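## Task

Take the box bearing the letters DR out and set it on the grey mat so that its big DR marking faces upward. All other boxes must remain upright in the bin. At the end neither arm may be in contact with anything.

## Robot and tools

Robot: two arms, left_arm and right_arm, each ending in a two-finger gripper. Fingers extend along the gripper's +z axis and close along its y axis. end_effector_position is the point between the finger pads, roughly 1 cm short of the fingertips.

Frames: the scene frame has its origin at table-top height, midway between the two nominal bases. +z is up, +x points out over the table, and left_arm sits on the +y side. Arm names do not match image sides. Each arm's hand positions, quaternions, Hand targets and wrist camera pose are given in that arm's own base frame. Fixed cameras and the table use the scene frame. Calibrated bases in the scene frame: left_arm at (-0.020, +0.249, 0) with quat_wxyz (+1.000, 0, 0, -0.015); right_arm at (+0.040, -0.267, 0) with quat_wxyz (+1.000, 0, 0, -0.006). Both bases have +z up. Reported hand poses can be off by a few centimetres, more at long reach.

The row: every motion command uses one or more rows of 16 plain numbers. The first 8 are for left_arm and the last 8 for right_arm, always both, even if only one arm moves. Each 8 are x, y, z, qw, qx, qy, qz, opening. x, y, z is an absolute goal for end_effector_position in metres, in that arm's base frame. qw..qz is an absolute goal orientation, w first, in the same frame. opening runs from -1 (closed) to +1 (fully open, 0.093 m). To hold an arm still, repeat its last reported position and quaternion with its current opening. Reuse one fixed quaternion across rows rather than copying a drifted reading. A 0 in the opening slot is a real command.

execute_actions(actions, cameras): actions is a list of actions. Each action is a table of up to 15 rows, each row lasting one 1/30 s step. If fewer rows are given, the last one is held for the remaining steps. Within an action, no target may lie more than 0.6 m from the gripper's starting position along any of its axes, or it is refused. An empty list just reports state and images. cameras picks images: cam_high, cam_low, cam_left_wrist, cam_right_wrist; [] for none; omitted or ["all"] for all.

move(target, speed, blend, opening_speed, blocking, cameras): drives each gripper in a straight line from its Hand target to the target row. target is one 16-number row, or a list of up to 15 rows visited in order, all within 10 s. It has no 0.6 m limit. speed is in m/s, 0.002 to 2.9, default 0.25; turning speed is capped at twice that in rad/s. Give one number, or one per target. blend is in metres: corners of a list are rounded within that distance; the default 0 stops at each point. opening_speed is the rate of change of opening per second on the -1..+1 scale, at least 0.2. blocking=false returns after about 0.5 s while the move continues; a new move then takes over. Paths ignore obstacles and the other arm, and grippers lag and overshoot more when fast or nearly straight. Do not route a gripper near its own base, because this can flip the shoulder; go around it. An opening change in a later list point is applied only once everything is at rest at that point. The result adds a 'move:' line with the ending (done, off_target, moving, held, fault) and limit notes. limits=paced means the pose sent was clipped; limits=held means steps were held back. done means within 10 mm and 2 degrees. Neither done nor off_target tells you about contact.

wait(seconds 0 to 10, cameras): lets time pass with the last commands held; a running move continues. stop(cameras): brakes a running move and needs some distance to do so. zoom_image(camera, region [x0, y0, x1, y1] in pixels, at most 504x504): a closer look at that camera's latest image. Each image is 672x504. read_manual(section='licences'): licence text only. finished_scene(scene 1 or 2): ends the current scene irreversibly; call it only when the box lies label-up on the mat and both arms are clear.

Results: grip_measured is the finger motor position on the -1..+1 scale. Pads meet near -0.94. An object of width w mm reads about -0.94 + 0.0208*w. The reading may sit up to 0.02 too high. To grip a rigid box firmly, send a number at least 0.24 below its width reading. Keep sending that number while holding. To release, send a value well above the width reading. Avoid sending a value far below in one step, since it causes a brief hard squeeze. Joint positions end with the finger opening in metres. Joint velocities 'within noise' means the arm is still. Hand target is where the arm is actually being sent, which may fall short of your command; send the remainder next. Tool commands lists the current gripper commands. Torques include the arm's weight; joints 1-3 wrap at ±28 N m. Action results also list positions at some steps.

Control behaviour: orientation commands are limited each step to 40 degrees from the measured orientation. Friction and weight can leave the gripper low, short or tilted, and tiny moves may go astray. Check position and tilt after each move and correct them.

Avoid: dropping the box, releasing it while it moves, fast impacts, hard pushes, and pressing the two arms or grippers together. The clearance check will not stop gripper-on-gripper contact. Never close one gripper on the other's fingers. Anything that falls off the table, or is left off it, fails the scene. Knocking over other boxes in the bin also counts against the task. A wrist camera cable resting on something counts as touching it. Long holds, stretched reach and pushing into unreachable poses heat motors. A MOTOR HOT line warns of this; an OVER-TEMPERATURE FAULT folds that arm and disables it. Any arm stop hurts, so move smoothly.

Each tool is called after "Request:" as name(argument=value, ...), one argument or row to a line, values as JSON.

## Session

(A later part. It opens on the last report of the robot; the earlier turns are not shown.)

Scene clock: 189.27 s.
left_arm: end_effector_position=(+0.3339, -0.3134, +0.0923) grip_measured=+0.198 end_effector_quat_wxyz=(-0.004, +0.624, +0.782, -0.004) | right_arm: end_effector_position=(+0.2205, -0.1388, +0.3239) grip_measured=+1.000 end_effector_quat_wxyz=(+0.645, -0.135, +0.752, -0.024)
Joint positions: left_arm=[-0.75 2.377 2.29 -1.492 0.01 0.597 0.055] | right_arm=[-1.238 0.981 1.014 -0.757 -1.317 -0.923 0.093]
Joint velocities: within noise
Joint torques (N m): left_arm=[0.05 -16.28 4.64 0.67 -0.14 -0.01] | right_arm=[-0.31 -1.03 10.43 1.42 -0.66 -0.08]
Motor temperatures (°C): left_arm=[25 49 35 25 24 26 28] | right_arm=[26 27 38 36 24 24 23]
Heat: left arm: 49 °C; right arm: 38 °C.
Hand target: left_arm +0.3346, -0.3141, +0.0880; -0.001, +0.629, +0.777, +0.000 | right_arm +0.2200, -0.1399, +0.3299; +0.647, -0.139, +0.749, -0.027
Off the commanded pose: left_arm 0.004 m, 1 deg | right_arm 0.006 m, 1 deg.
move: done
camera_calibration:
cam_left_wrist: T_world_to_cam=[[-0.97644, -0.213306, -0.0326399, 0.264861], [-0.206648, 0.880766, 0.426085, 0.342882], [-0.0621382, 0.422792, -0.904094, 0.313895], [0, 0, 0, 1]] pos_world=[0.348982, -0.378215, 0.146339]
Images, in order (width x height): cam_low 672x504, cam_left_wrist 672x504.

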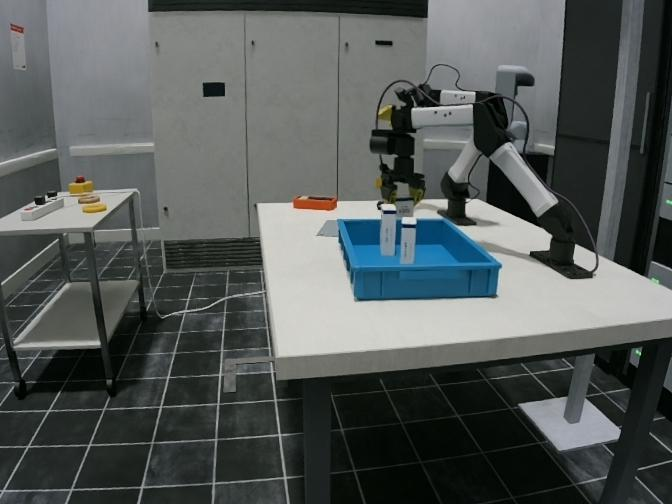

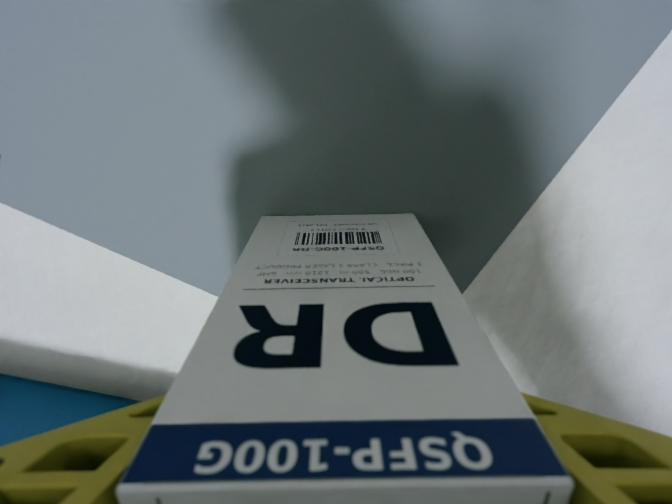

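Request:
move(
  target=[
    [0.3346, -0.3141, 0.091, 0, 0.6293, 0.7771, 0, 0.06, 0.22, -0.14, 0.33, 0.647, -0.139, 0.749, -0.026, 1],
    [0.3346, -0.3141, 0.091, 0, 0.6293, 0.7771, 0, 0.75, 0.22, -0.14, 0.33, 0.647, -0.139, 0.749, -0.026, 1],
  ],
  speed=0.03,
  opening_speed=0.4,
  cameras=["cam_left_wrist","cam_low"],
)

Request:
zoom_image(
  camera="cam_low",
  region=[360, 170, 450, 240],
)

Scene clock: 196.73 s.
left_arm: end_effector_position=(+0.3346, -0.3138, +0.0923) grip_measured=+0.747 end_effector_quat_wxyz=(-0.003, +0.624, +0.782, -0.004) | right_arm: end_effector_position=(+0.2205, -0.1388, +0.3239) grip_measured=+1.000 end_effector_quat_wxyz=(+0.645, -0.135, +0.752, -0.024)
Joint positions: left_arm=[-0.75 2.377 2.29 -1.488 0.008 0.597 0.081] | right_arm=[-1.238 0.981 1.014 -0.757 -1.317 -0.923 0.093]
Joint velocities: within noise
Joint torques (N m): left_arm=[0.05 -16.14 6.12 0.5 -0.13 0] | right_arm=[-0.32 -1.03 10.44 1.42 -0.66 -0.08]
Motor temperatures (°C): left_arm=[25 53 34 25 24 26 28] | right_arm=[26 27 39 36 24 24 23]
Heat: left arm: 53 °C; right arm: 39 °C.
Hand target: left_arm +0.3346, -0.3141, +0.0910; +0.000, +0.629, +0.777, +0.000 | right_arm +0.2200, -0.1399, +0.3299; +0.647, -0.139, +0.749, -0.027
Off the commanded pose: left_arm 0.001 m, 1 deg | right_arm 0.006 m, 1 deg.
move: done
camera_calibration:
cam_left_wrist: T_world_to_cam=[[-0.976341, -0.213296, -0.0355263, 0.26577], [-0.207986, 0.88139, 0.424139, 0.344318], [-0.0591549, 0.421494, -0.9049, 0.312771], [0, 0, 0, 1]] pos_world=[0.349597, -0.378621, 0.14643]
Images, in order (width x height): cam_low 672x504, cam_left_wrist 672x504.

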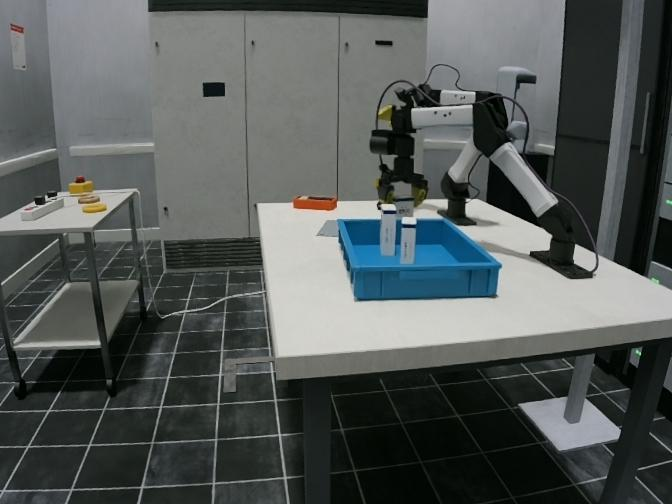

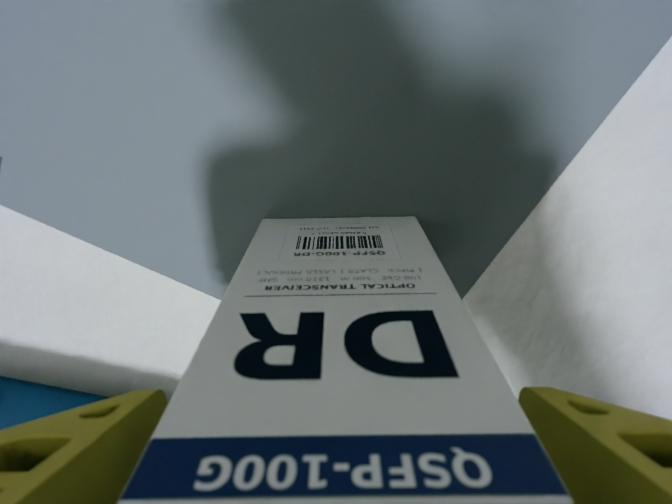

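Scaled by 5.600 from the camera's 672x504 image, which has a finer 960x720 frame.

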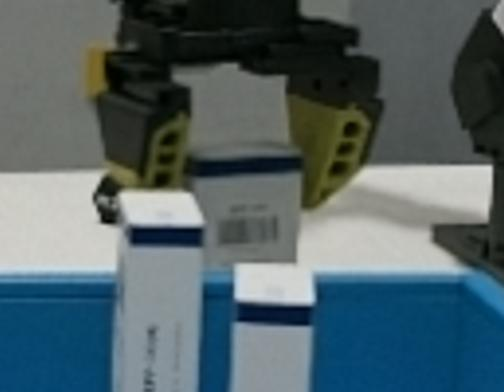

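Request:
move(
  target=[
    [0.3346, -0.3141, 0.135, 0, 0.6293, 0.7771, 0, 0.75, 0.22, -0.14, 0.33, 0.647, -0.139, 0.749, -0.026, 1],
    [0.32, -0.295, 0.22, 0.15, 0.6293, 0.7771, 0.15, 0.75, 0.22, -0.14, 0.33, 0.647, -0.139, 0.749, -0.026, 1],
    [0.2, 0.0, 0.26, 0.25, 0, 0.968, 0, 0.75, 0.22, -0.14, 0.33, 0.647, -0.139, 0.749, -0.026, 1],
  ],
  speed=[0.06,0.15,0.25],
)

Scene clock: 205.80 s.
left_arm: end_effector_position=(+0.2051, +0.0010, +0.2677) grip_measured=+0.748 end_effector_quat_wxyz=(+0.265, -0.005, +0.964, +0.004) | right_arm: end_effector_position=(+0.2205, -0.1388, +0.3239) grip_measured=+1.000 end_effector_quat_wxyz=(+0.645, -0.135, +0.752, -0.024)
Joint positions: left_arm=[-0.006 0.981 1.344 -1.396 -0.013 -0.012 0.081] | right_arm=[-1.238 0.981 1.014 -0.757 -1.317 -0.923 0.093]
Joint velocities: within noise
Joint torques (N m): left_arm=[0.9 -0.96 5.71 1.35 0.03 -0.01] | right_arm=[-0.31 -1.03 10.43 1.42 -0.65 -0.08]
Motor temperatures (°C): left_arm=[25 55 34 25 25 26 27] | right_arm=[26 27 39 35 24 24 23]
Heat: left arm: 55 °C; right arm: 39 °C.
Hand target: left_arm +0.2001, +0.0000, +0.2602; +0.250, +0.000, +0.968, +0.000 | right_arm +0.2200, -0.1399, +0.3299; +0.647, -0.139, +0.749, -0.026
Off the commanded pose: left_arm 0.009 m, 2 deg | right_arm 0.006 m, 1 deg.
move: done
camera_calibration:
cam_left_wrist: T_world_to_cam=[[0.0265468, -0.998495, -0.0479854, 0.0110744], [-0.994912, -0.0217239, -0.0983743, 0.267605], [0.0971839, 0.0503528, -0.993992, 0.323254], [0, 0, 0, 1]] pos_world=[0.234534, 0.000594476, 0.348168]
cam_right_wrist: T_world_to_cam=[[0.17373, -0.962686, 0.207493, -0.238732], [-0.530651, -0.269005, -0.80377, 0.380094], [0.829595, 0.0295324, -0.557585, 0.0852672], [0, 0, 0, 1]] pos_world=[0.172435, -0.130095, 0.402587]

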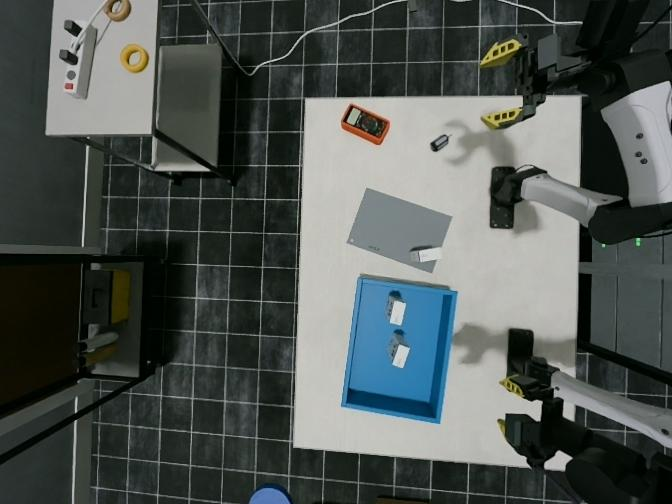

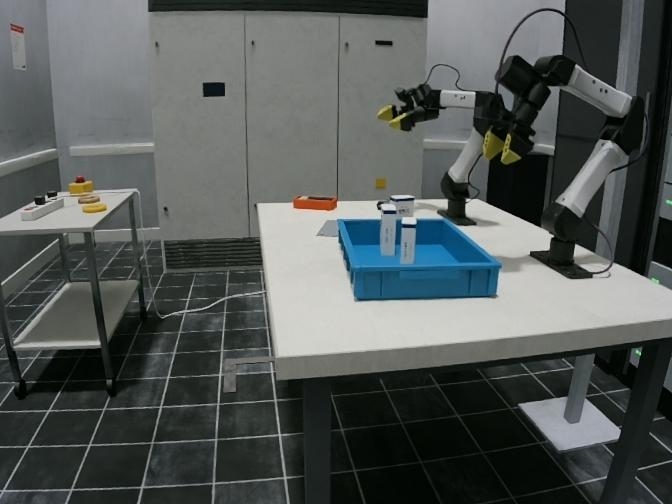

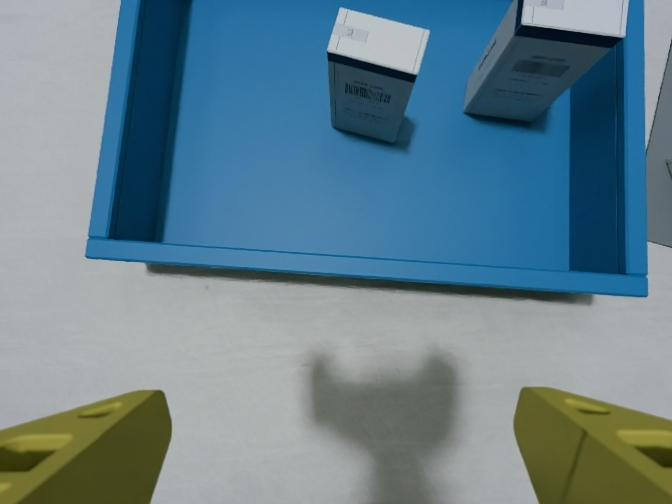

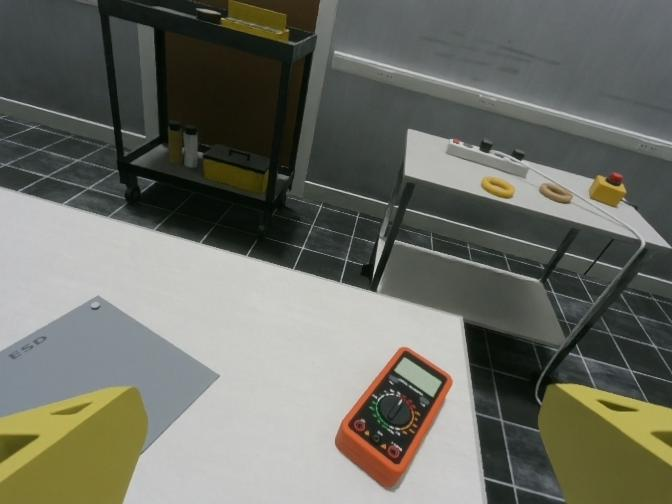

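Request:
move(
  target=[
    [0.2, 0.0, 0.26, 0.25, 0, 0.968, 0, 0.75, 0.26, -0.03, 0.30, -0.2970, 0.5827, 0.7170, 0.2414, 0.8],
    [0.2, 0.0, 0.26, 0.25, 0, 0.968, 0, 0.75, 0.282, 0.098, 0.175, -0.2970, 0.5827, 0.7170, 0.2414, 0.8],
  ],
  speed=0.2,
  blend=0.02,
)

Scene clock: 226.27 s.
left_arm: end_effector_position=(+0.2050, +0.0008, +0.2676) grip_measured=+0.748 end_effector_quat_wxyz=(+0.265, -0.004, +0.964, +0.004) | right_arm: end_effector_position=(+0.2811, +0.0964, +0.1765) grip_measured=+0.803 end_effector_quat_wxyz=(-0.290, +0.580, +0.722, +0.241)
Joint positions: left_arm=[-0.006 0.981 1.344 -1.397 -0.012 -0.012 0.081] | right_arm=[-0.062 1.766 1.511 -1.564 -0.74 1.193 0.084]
Joint velocities: within noise
Joint torques (N m): left_arm=[0.88 -0.96 5.68 1.35 0.04 0.01] | right_arm=[0.32 -6.93 6.83 -0.04 -0.61 0.1]
Motor temperatures (°C): left_arm=[25 46 34 26 25 26 27] | right_arm=[26 27 38 35 24 24 23]
Heat: left arm: 46 °C; right arm: 38 °C.
Hand target: left_arm +0.2001, +0.0000, +0.2602; +0.250, +0.000, +0.968, +0.000 | right_arm +0.2819, +0.0980, +0.1750; -0.297, +0.583, +0.717, +0.241
Off the commanded pose: left_arm 0.009 m, 2 deg | right_arm 0.002 m, 1 deg.
move: done; limits=paced
camera_calibration:
cam_left_wrist: T_world_to_cam=[[0.0257583, -0.998535, -0.0475872, 0.0110167], [-0.995008, -0.0210182, -0.0975544, 0.267225], [0.0964113, 0.0498625, -0.994092, 0.323386], [0, 0, 0, 1]] pos_world=[0.234429, 0.00049232, 0.348069]
cam_right_wrist: T_world_to_cam=[[-0.977718, -0.209599, -0.0116613, 0.29747], [-0.0848759, 0.343892, 0.935165, -0.134251], [-0.192, 0.915318, -0.354019, 0.111582], [0, 0, 0, 1]] pos_world=[0.300871, 0.00638468, 0.168518]

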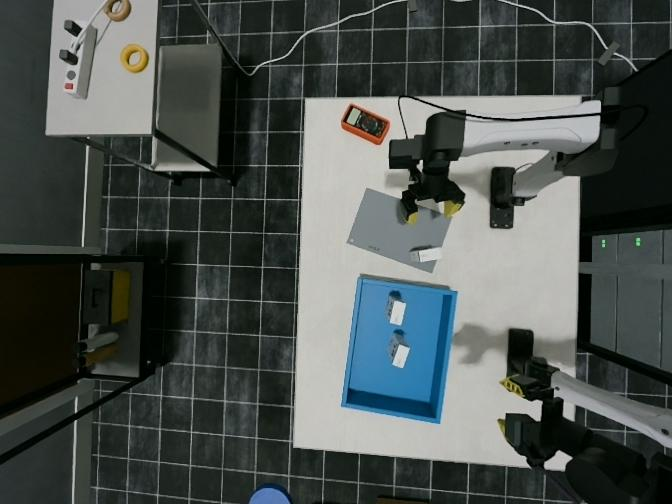

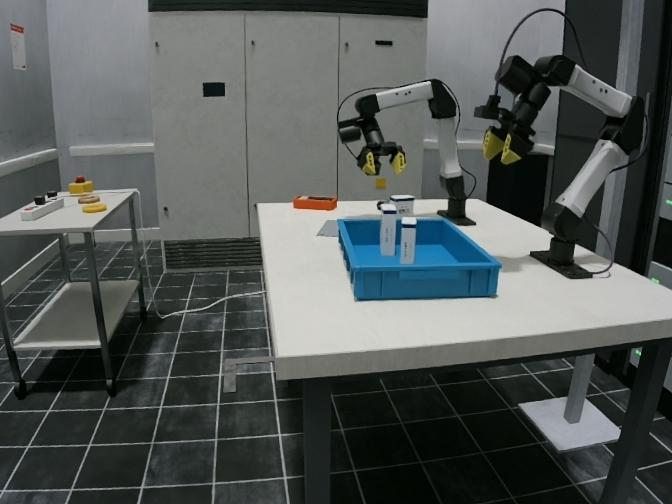

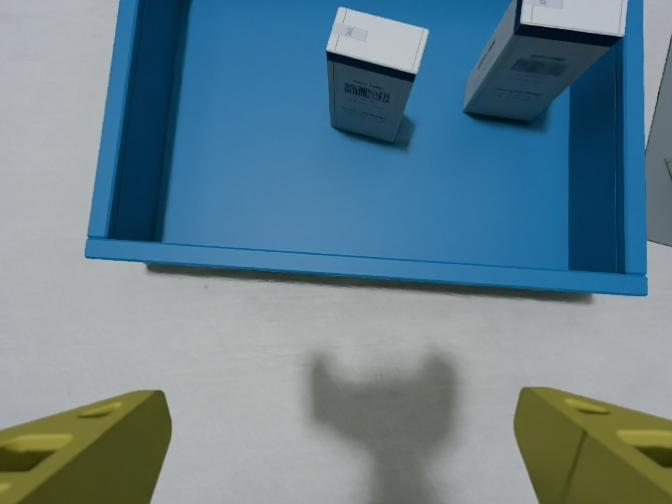

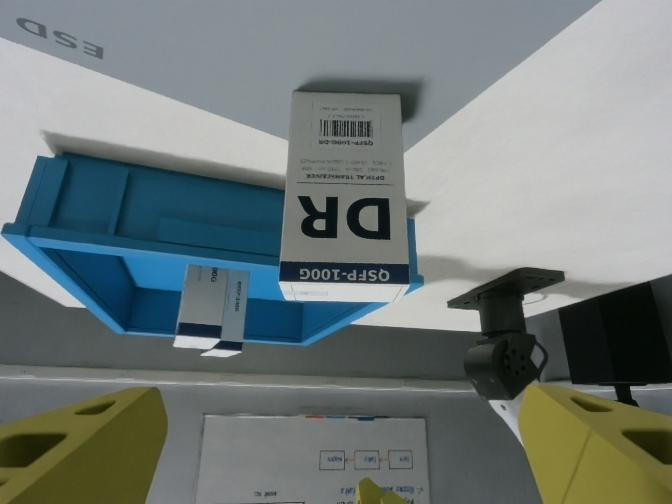

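Request:
zoom_image(
  camera="cam_right_wrist",
  region=[240, 70, 460, 320],
)

Scaled by 2.016 from the camera's 672x504 image, which has a finer 960x720 frame.

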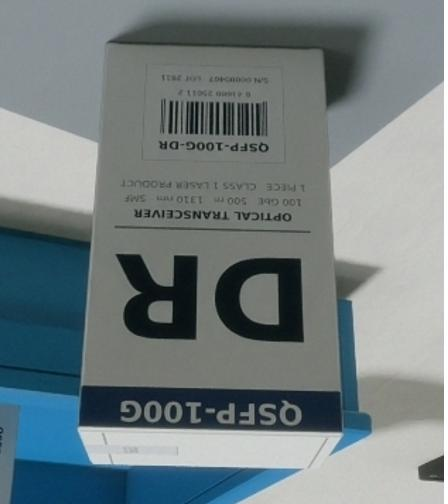

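Request:
move(
  target=[0.2, 0.0, 0.26, 0.25, 0, 0.968, 0, 0.75, 0.263, 0.169, 0.108, -0.2970, 0.5827, 0.7170, 0.2414, 0.8],
  speed=0.12,
  cameras=["cam_low","cam_right_wrist"],
)

Request:
zoom_image(
  camera="cam_low",
  region=[330, 130, 470, 240],
)

Scene clock: 244.97 s.
left_arm: end_effector_position=(+0.2050, +0.0008, +0.2676) grip_measured=+0.748 end_effector_quat_wxyz=(+0.265, -0.004, +0.964, +0.004) | right_arm: end_effector_position=(+0.2645, +0.1673, +0.1029) grip_measured=+0.803 end_effector_quat_wxyz=(-0.302, +0.585, +0.716, +0.232)
Joint positions: left_arm=[-0.006 0.981 1.344 -1.397 -0.012 -0.012 0.081] | right_arm=[0.176 1.724 1.17 -1.07 -0.779 1.525 0.084]
Joint velocities: within noise
Joint torques (N m): left_arm=[0.91 -0.96 5.71 1.36 0.03 0] | right_arm=[0.58 -10.45 5.61 0.42 -0.6 0.07]
Motor temperatures (°C): left_arm=[25 41 34 26 25 26 26] | right_arm=[26 29 36 33 24 24 23]
Heat: left arm: 41 °C; right arm: 36 °C.
Hand target: left_arm +0.2001, +0.0000, +0.2602; +0.250, +0.000, +0.968, +0.000 | right_arm +0.2630, +0.1689, +0.1079; -0.297, +0.583, +0.717, +0.241
Off the commanded pose: left_arm 0.009 m, 2 deg | right_arm 0.006 m, 1 deg.
move: done
camera_calibration:
cam_right_wrist: T_world_to_cam=[[-0.978498, -0.205115, 0.0216647, 0.291261], [-0.0513976, 0.344211, 0.937484, -0.100406], [-0.199749, 0.916213, -0.347352, 0.0186849], [0, 0, 0, 1]] pos_world=[0.28357, 0.0771834, 0.094309]
Images, in order (width x height): cam_low 672x504, cam_right_wrist 672x504.

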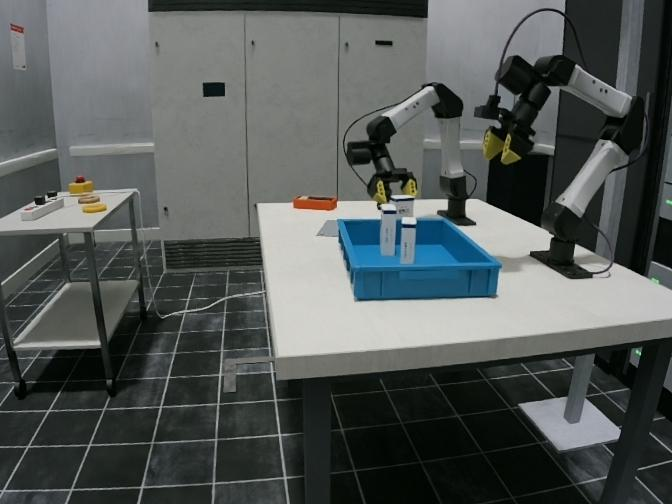

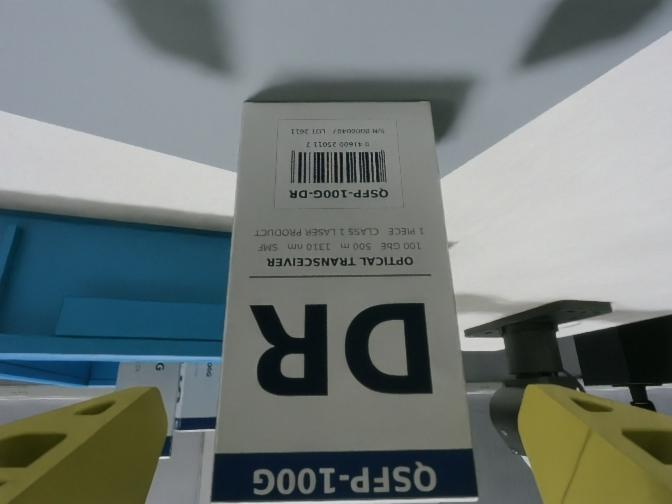

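Scaled by 3.600 from the camera's 672x504 image, which has a finer 960x720 frame.

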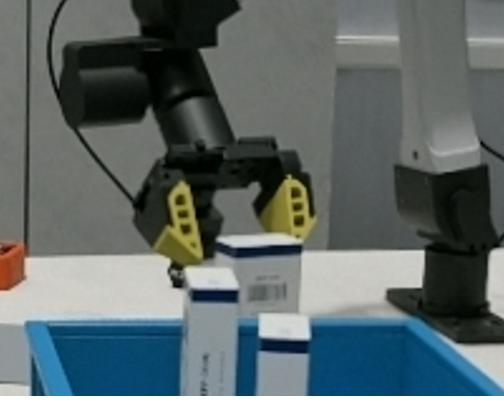

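Request:
move(
  target=[0.2, 0.0, 0.26, 0.25, 0, 0.968, 0, 0.75, 0.2565, 0.197, 0.086, -0.2970, 0.5827, 0.7170, 0.2414, 0.8],
  speed=0.06,
  cameras=["cam_low","cam_high","cam_right_wrist"],
)

Request:
zoom_image(
  camera="cam_low",
  region=[330, 130, 470, 240],
)

Request:
zoom_image(
  camera="cam_high",
  region=[380, 190, 480, 290],
)

Scene clock: 250.23 s.
left_arm: end_effector_position=(+0.2050, +0.0008, +0.2676) grip_measured=+0.748 end_effector_quat_wxyz=(+0.265, -0.004, +0.964, +0.004) | right_arm: end_effector_position=(+0.2579, +0.1956, +0.0813) grip_measured=+0.803 end_effector_quat_wxyz=(-0.301, +0.585, +0.716, +0.233)
Joint positions: left_arm=[-0.006 0.981 1.344 -1.397 -0.012 -0.012 0.081] | right_arm=[0.275 1.724 1.078 -0.878 -0.779 1.664 0.084]
Joint velocities: within noise
Joint torques (N m): left_arm=[0.9 -0.98 5.72 1.35 0.03 -0.01] | right_arm=[0.61 -10.19 5.71 0.6 -0.57 0.11]
Motor temperatures (°C): left_arm=[25 40 34 26 25 26 26] | right_arm=[26 30 35 32 24 24 23]
Heat: left arm: 40 °C; right arm: 35 °C.
Hand target: left_arm +0.2001, +0.0000, +0.2602; +0.250, +0.000, +0.968, +0.000 | right_arm +0.2565, +0.1970, +0.0859; -0.297, +0.582, +0.717, +0.241
Off the commanded pose: left_arm 0.009 m, 2 deg | right_arm 0.005 m, 1 deg.
move: done
camera_calibration:
cam_right_wrist: T_world_to_cam=[[-0.97868, -0.204559, 0.0184856, 0.2912], [-0.0541812, 0.343935, 0.937429, -0.0894384], [-0.198117, 0.916441, -0.347686, -0.0165365], [0, 0, 0, 1]] pos_world=[0.276869, 0.105483, 0.0727096]
Images, in order (width x height): cam_high 672x504, cam_low 672x504, cam_right_wrist 672x504.

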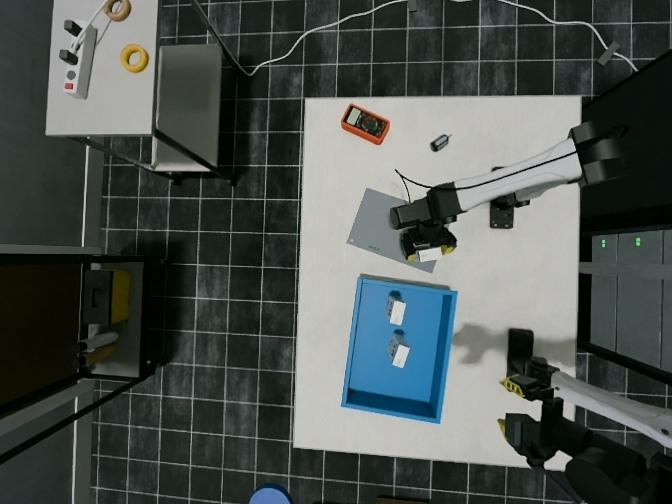

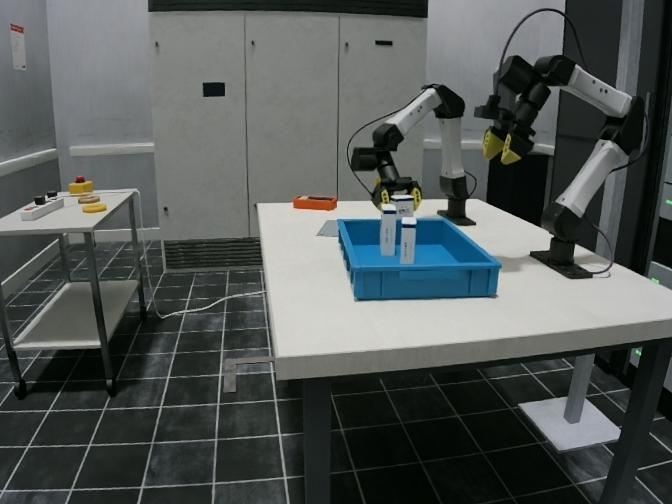

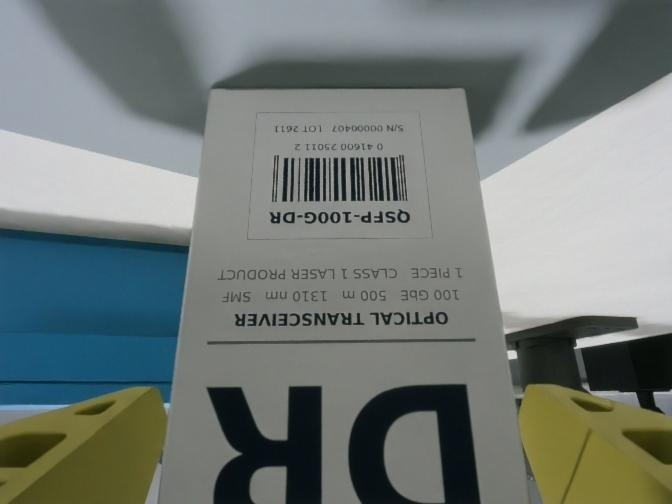

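Scaled by 3.600 from the camera's 672x504 image, which has a finer 960x720 frame.

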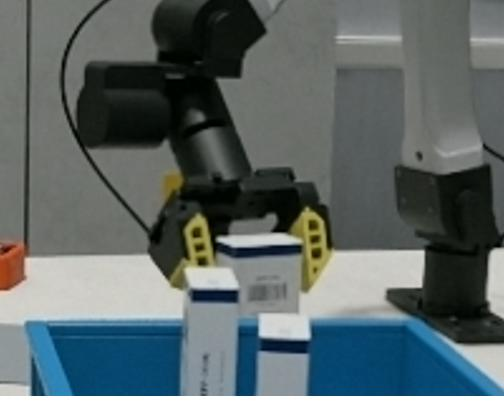

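Scaled by 5.040 from the camera's 672x504 image, which has a finer 960x720 frame.

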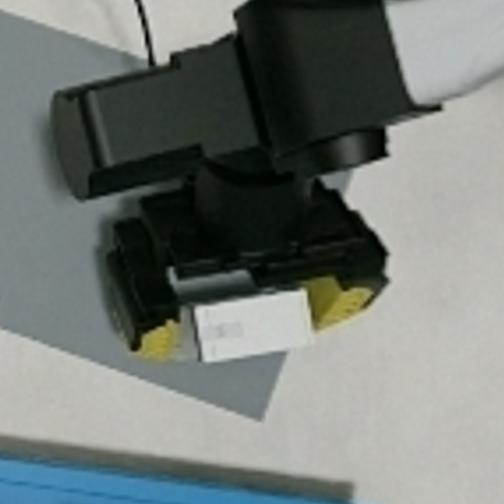

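Request:
move(
  target=[0.2, 0.0, 0.26, 0.25, 0, 0.968, 0, 0.75, 0.2565, 0.197, 0.086, -0.2970, 0.5827, 0.7170, 0.2414, 0.06],
  opening_speed=0.4,
  cameras=["cam_low","cam_high","cam_right_wrist"],
)

Request:
zoom_image(
  camera="cam_high",
  region=[380, 190, 480, 290],
)

Scene clock: 255.57 s.
left_arm: end_effector_position=(+0.2050, +0.0008, +0.2676) grip_measured=+0.748 end_effector_quat_wxyz=(+0.265, -0.004, +0.964, +0.004) | right_arm: end_effector_position=(+0.2580, +0.1957, +0.0814) grip_measured=+0.218 end_effector_quat_wxyz=(-0.301, +0.585, +0.716, +0.233)
Joint positions: left_arm=[-0.006 0.981 1.344 -1.397 -0.012 -0.012 0.081] | right_arm=[0.275 1.724 1.078 -0.877 -0.779 1.665 0.056]
Joint velocities: within noise
Joint torques (N m): left_arm=[0.92 -0.96 5.74 1.35 0.04 -0.01] | right_arm=[0.61 -10.19 5.71 0.63 -0.57 0.08]
Motor temperatures (°C): left_arm=[25 39 34 26 25 26 26] | right_arm=[25 31 35 32 24 24 23]
Heat: left arm: 39 °C; right arm: 35 °C.
Hand target: left_arm +0.2001, +0.0000, +0.2602; +0.250, +0.000, +0.968, +0.000 | right_arm +0.2565, +0.1970, +0.0859; -0.297, +0.582, +0.717, +0.241
Off the commanded pose: left_arm 0.009 m, 2 deg | right_arm 0.005 m, 1 deg.
move: done
camera_calibration:
cam_right_wrist: T_world_to_cam=[[-0.978863, -0.203672, 0.0185788, 0.291247], [-0.0537632, 0.343905, 0.937464, -0.0895479], [-0.197325, 0.91665, -0.347586, -0.0167655], [0, 0, 0, 1]] pos_world=[0.276969, 0.105483, 0.0727095]
Images, in order (width x height): cam_high 672x504, cam_low 672x504, cam_right_wrist 672x504.

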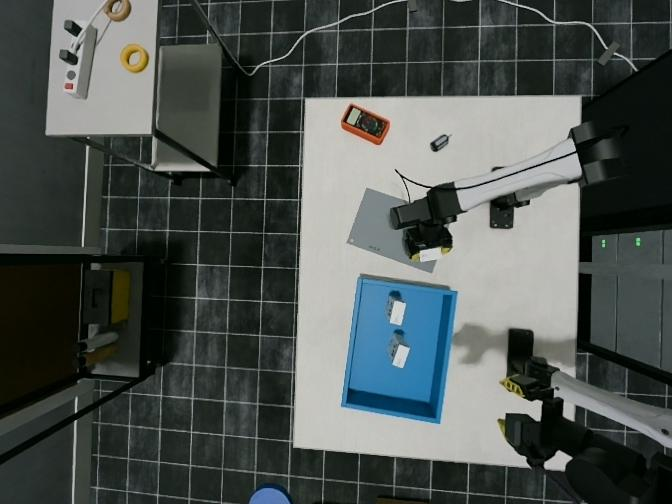

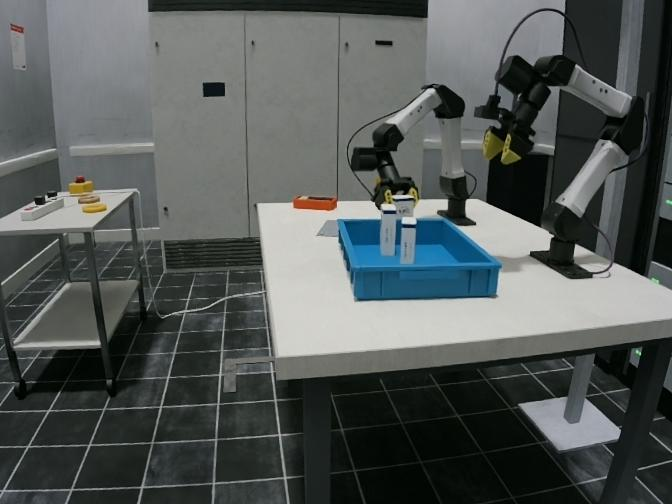

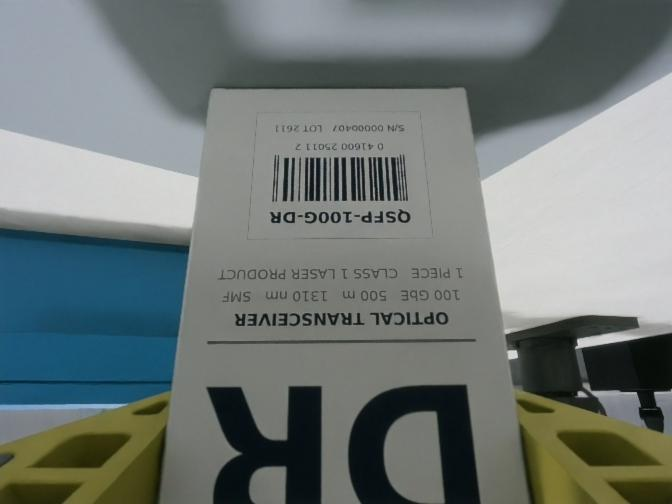

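Scaled by 5.040 from the camera's 672x504 image, which has a finer 960x720 frame.

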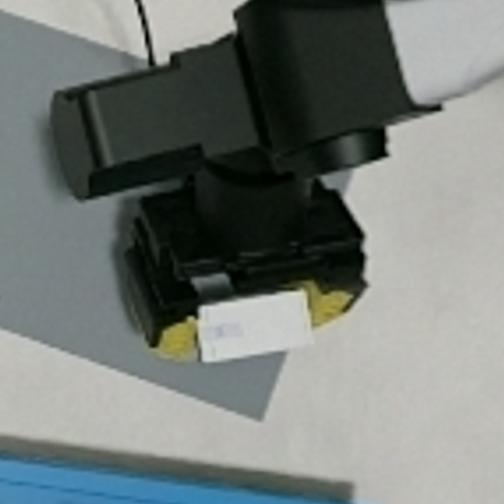

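Request:
move(
  target=[
    [0.2, 0.0, 0.26, 0.25, 0, 0.968, 0, 0.75, 0.262, 0.185, 0.19, -0.2970, 0.5827, 0.7170, 0.2414, 0.06],
    [0.2, 0.0, 0.26, 0.25, 0, 0.968, 0, 0.75, 0.29, 0.14, 0.21, 0.1245, 0.2981, 0.9455, -0.0392, 0.06],
    [0.2, 0.0, 0.26, 0.25, 0, 0.968, 0, 0.75, 0.328, 0.136, 0.12, 0.3828, -0.0805, 0.9197, 0.0335, 0.06],
  ],
  speed=[0.12,0.3,0.25],
  blend=0.01,
)

Scene clock: 275.83 s.
left_arm: end_effector_position=(+0.2050, +0.0008, +0.2676) grip_measured=+0.748 end_effector_quat_wxyz=(+0.265, -0.004, +0.964, +0.004) | right_arm: end_effector_position=(+0.3262, +0.1355, +0.1131) grip_measured=+0.206 end_effector_quat_wxyz=(+0.369, -0.080, +0.926, +0.024)
Joint positions: left_arm=[-0.006 0.981 1.344 -1.397 -0.012 -0.012 0.081] | right_arm=[0.508 1.317 0.761 -0.291 0.241 0.243 0.055]
Joint velocities: within noise
Joint torques (N m): left_arm=[0.85 -0.98 5.71 1.36 0.04 -0.01] | right_arm=[-0.32 -7.35 7.45 2.07 -0.03 -0.07]
Motor temperatures (°C): left_arm=[25 36 33 26 25 25 26] | right_arm=[25 33 34 32 24 24 24]
Heat: left arm: 36 °C; right arm: 34 °C.
Hand target: left_arm +0.2001, +0.0000, +0.2602; +0.250, +0.000, +0.968, +0.000 | right_arm +0.3279, +0.1359, +0.1200; +0.383, -0.080, +0.920, +0.033
Off the commanded pose: left_arm 0.009 m, 2 deg | right_arm 0.007 m, 2 deg.
move: done
camera_calibration:
cam_left_wrist: T_world_to_cam=[[0.0257583, -0.998535, -0.0475872, 0.0110167], [-0.995008, -0.0210182, -0.0975544, 0.267225], [0.0964113, 0.0498625, -0.994092, 0.323386], [0, 0, 0, 1]] pos_world=[0.234429, 0.00049232, 0.348069]
cam_right_wrist: T_world_to_cam=[[0.166209, -0.986023, 0.0115642, 0.0784641], [-0.934983, -0.16131, -0.315889, 0.402677], [0.313339, 0.0416911, -0.948726, 0.0828068], [0, 0, 0, 1]] pos_world=[0.337508, 0.138871, 0.204855]

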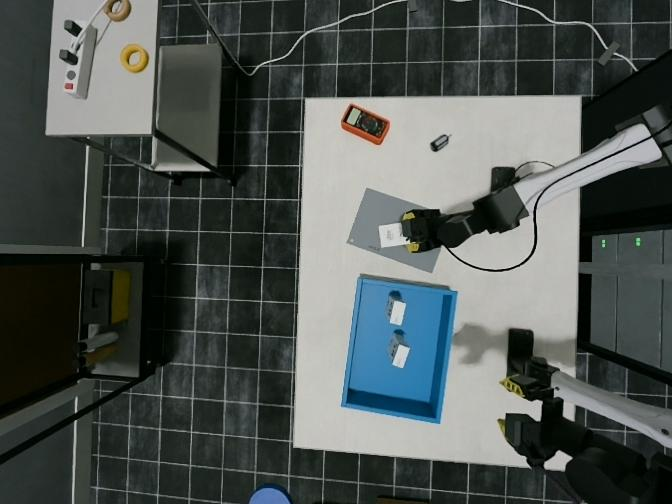

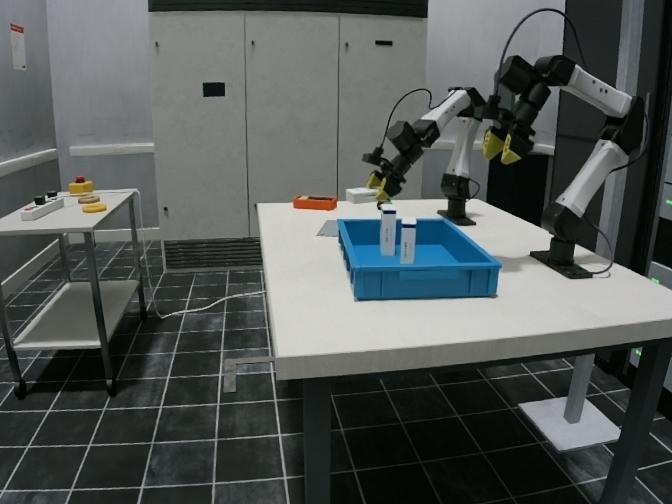

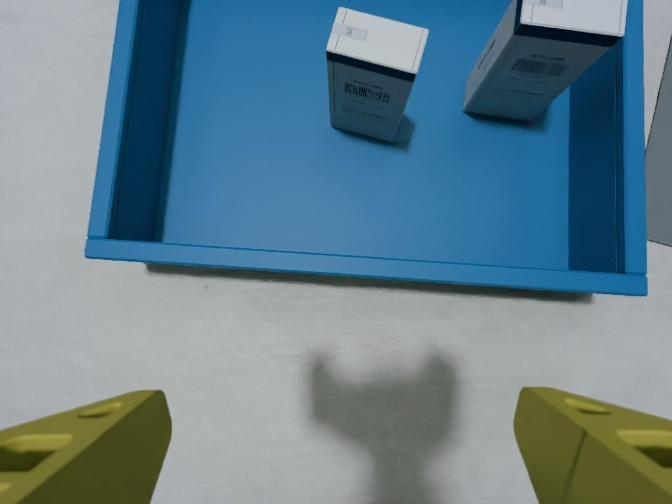

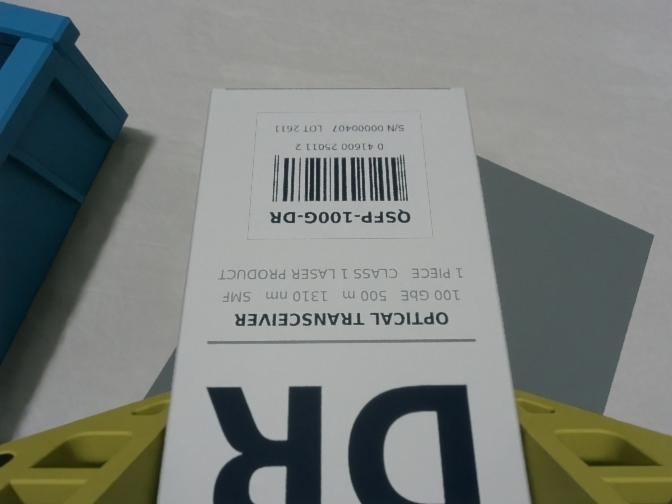

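Request:
move(
  target=[0.2, 0.0, 0.26, 0.25, 0, 0.968, 0, 0.75, 0.325, 0.115, 0.055, 0.3987, 0.0096, 0.9171, 0.0042, 0.06],
  speed=0.12,
  cameras=["cam_low","cam_high","cam_right_wrist"],
)

Request:
zoom_image(
  camera="cam_low",
  region=[330, 140, 440, 230],
)

Request:
zoom_image(
  camera="cam_high",
  region=[340, 180, 460, 280],
)

Scene clock: 291.50 s.
left_arm: end_effector_position=(+0.2050, +0.0008, +0.2676) grip_measured=+0.748 end_effector_quat_wxyz=(+0.265, -0.004, +0.964, +0.004) | right_arm: end_effector_position=(+0.3239, +0.1146, +0.0572) grip_measured=+0.206 end_effector_quat_wxyz=(+0.395, +0.005, +0.919, +0.006)
Joint positions: left_arm=[-0.006 0.981 1.344 -1.397 -0.012 -0.011 0.081] | right_arm=[0.512 1.402 0.544 0.033 0.357 0.382 0.055]
Joint velocities: within noise
Joint torques (N m): left_arm=[0.85 -0.94 5.74 1.36 0.04 0.01] | right_arm=[0.75 -4.05 6.93 2.09 0.29 0.09]
Motor temperatures (°C): left_arm=[25 35 33 26 25 25 26] | right_arm=[25 32 35 34 24 24 24]
Heat: left arm: 35 °C; right arm: 35 °C.
Hand target: left_arm +0.2001, +0.0000, +0.2602; +0.250, +0.000, +0.968, +0.000 | right_arm +0.3250, +0.1149, +0.0552; +0.399, +0.010, +0.917, +0.004
Off the commanded pose: left_arm 0.009 m, 2 deg | right_arm 0.003 m, 1 deg.
move: done
camera_calibration:
cam_right_wrist: T_world_to_cam=[[-0.00488403, -0.999837, -0.0173576, 0.117551], [-0.93016, 0.0109148, -0.366992, 0.361222], [0.367122, 0.014353, -0.930062, 0.0160688], [0, 0, 0, 1]] pos_world=[0.33067, 0.113358, 0.149551]
Images, in order (width x height): cam_high 672x504, cam_low 672x504, cam_right_wrist 672x504.

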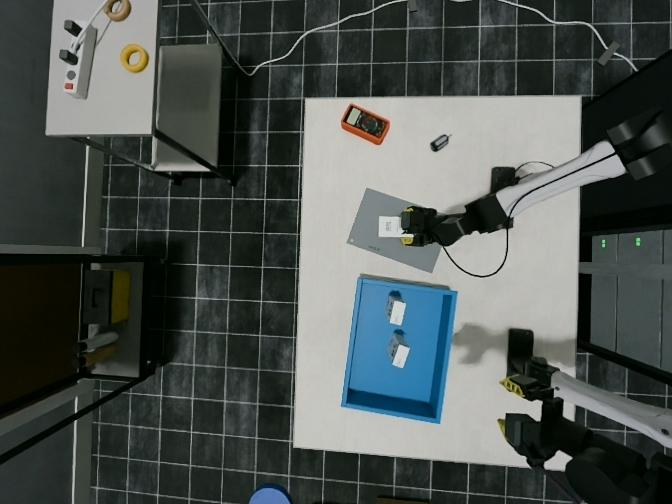

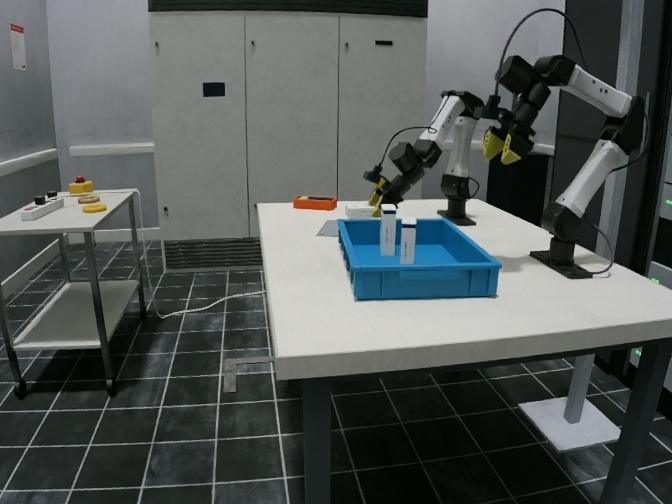

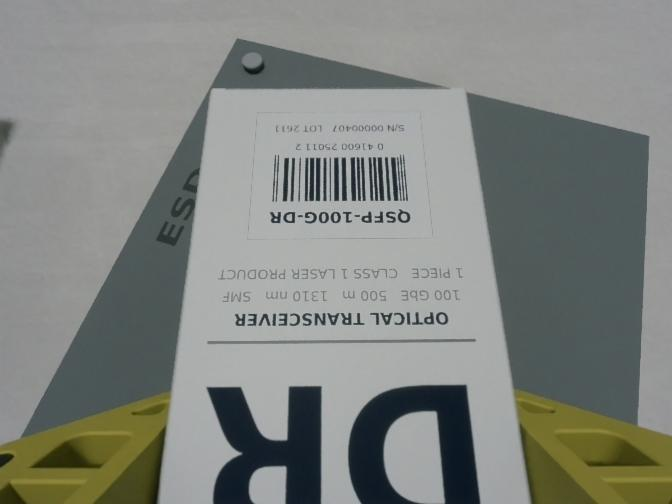

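Scaled by 4.582 from the camera's 672x504 image, which has a finer 960x720 frame.

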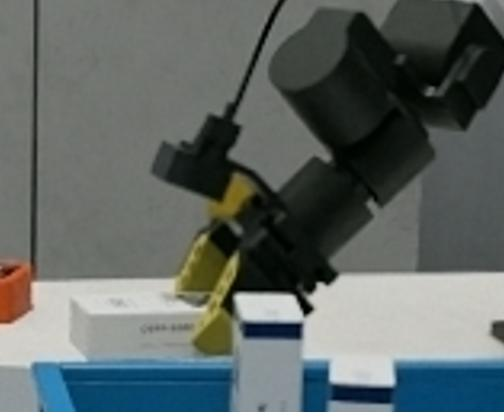

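Scaled by 4.200 from the camera's 672x504 image, which has a finer 960x720 frame.

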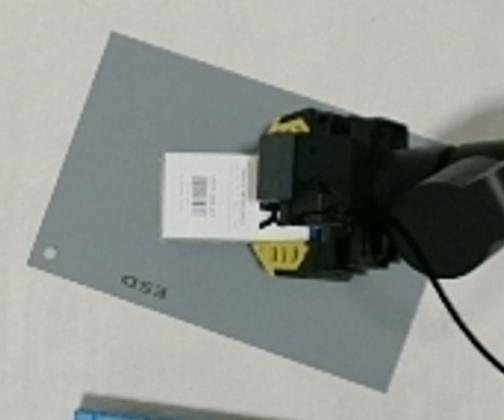

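Request:
move(
  target=[0.2, 0.0, 0.26, 0.25, 0, 0.968, 0, 0.75, 0.325, 0.115, 0.032, 0.3907, 0.0096, 0.9205, 0.0042, 0.06],
  speed=0.06,
  cameras=["cam_low"],
)

Request:
zoom_image(
  camera="cam_low",
  region=[330, 140, 440, 230],
)

Request:
move(
  target=[0.2, 0.0, 0.26, 0.25, 0, 0.968, 0, 0.75, 0.325, 0.115, 0.026, 0.3907, 0.0096, 0.9205, 0.0042, 0.06],
  speed=0.03,
  cameras=["cam_low"],
)

Request:
zoom_image(
  camera="cam_low",
  region=[330, 140, 440, 230],
)

Scene clock: 298.87 s.
left_arm: end_effector_position=(+0.2050, +0.0008, +0.2676) grip_measured=+0.748 end_effector_quat_wxyz=(+0.265, -0.004, +0.964, +0.004) | right_arm: end_effector_position=(+0.3243, +0.1147, +0.0345) grip_measured=+0.206 end_effector_quat_wxyz=(+0.388, +0.005, +0.922, +0.003)
Joint positions: left_arm=[-0.006 0.981 1.344 -1.397 -0.012 -0.011 0.081] | right_arm=[0.512 1.485 0.51 0.133 0.357 0.385 0.055]
Joint velocities: within noise
Joint torques (N m): left_arm=[0.88 -0.96 5.72 1.35 0.03 0] | right_arm=[0.36 -4.46 6.34 2.1 0.19 0.09]
Motor temperatures (°C): left_arm=[25 34 33 26 25 25 26] | right_arm=[25 31 35 36 24 24 24]
Heat: left arm: 34 °C; right arm: 36 °C.
Hand target: left_arm +0.2001, +0.0000, +0.2602; +0.250, +0.000, +0.968, +0.000 | right_arm +0.3249, +0.1149, +0.0320; +0.390, +0.010, +0.921, +0.004
Off the commanded pose: left_arm 0.009 m, 2 deg | right_arm 0.003 m, 1 deg.
move: done
Images, in order (width x height): cam_low 672x504.

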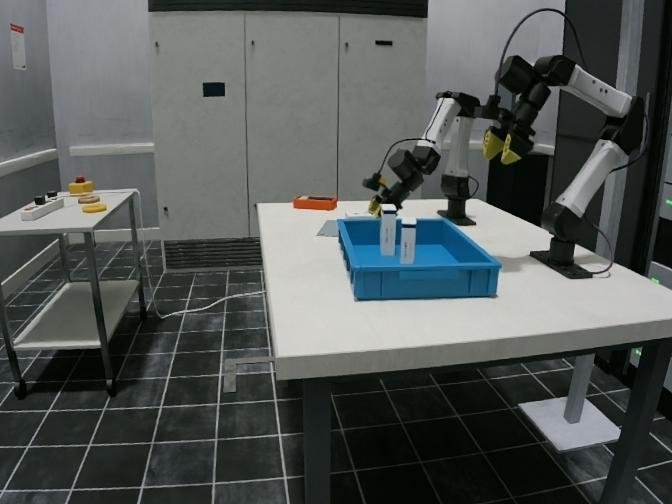

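Scaled by 4.582 from the camera's 672x504 image, which has a finer 960x720 frame.

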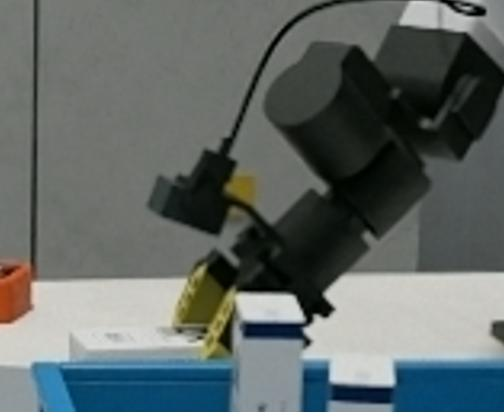

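Scene clock: 299.87 s.
left_arm: end_effector_position=(+0.2050, +0.0008, +0.2676) grip_measured=+0.748 end_effector_quat_wxyz=(+0.265, -0.004, +0.964, +0.004) | right_arm: end_effector_position=(+0.3247, +0.1150, +0.0290) grip_measured=+0.206 end_effector_quat_wxyz=(+0.389, +0.005, +0.921, +0.003)
Joint positions: left_arm=[-0.006 0.981 1.344 -1.397 -0.012 -0.011 0.081] | right_arm=[0.512 1.508 0.499 0.169 0.357 0.385 0.055]
Joint velocities: within noise
Joint torques (N m): left_arm=[0.9 -0.99 5.72 1.35 0.04 0] | right_arm=[0.36 -4.52 6.11 2.1 0.19 0.09]
Motor temperatures (°C): left_arm=[25 34 33 26 25 25 26] | right_arm=[25 31 35 36 24 24 24]
Heat: left arm: 34 °C; right arm: 36 °C.
Hand target: left_arm +0.2001, +0.0000, +0.2602; +0.250, +0.000, +0.968, +0.000 | right_arm +0.3249, +0.1149, +0.0261; +0.390, +0.010, +0.921, +0.004
Off the commanded pose: left_arm 0.009 m, 2 deg | right_arm 0.003 m, 1 deg.
move: done
Images, in order (width x height): cam_low 672x504.

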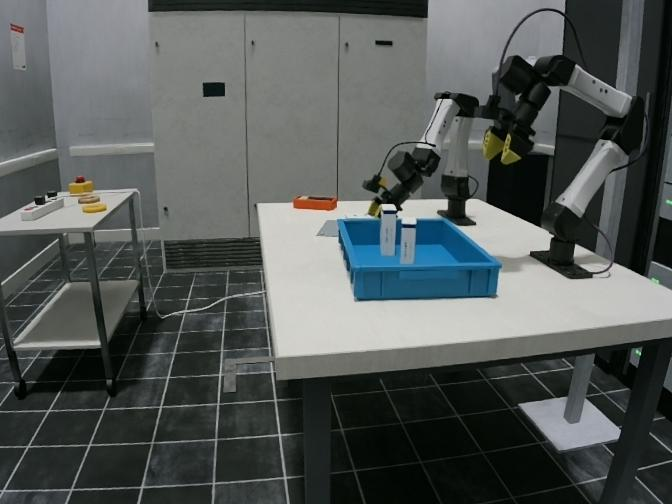

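Scaled by 4.582 from the camera's 672x504 image, which has a finer 960x720 frame.

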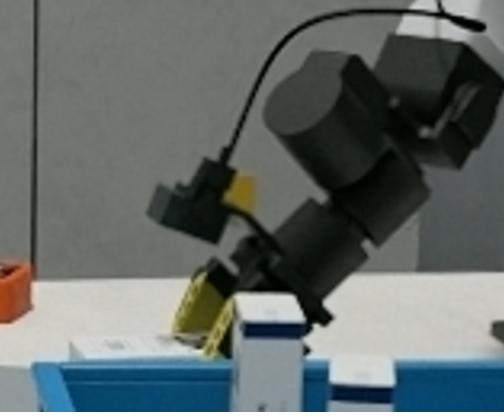

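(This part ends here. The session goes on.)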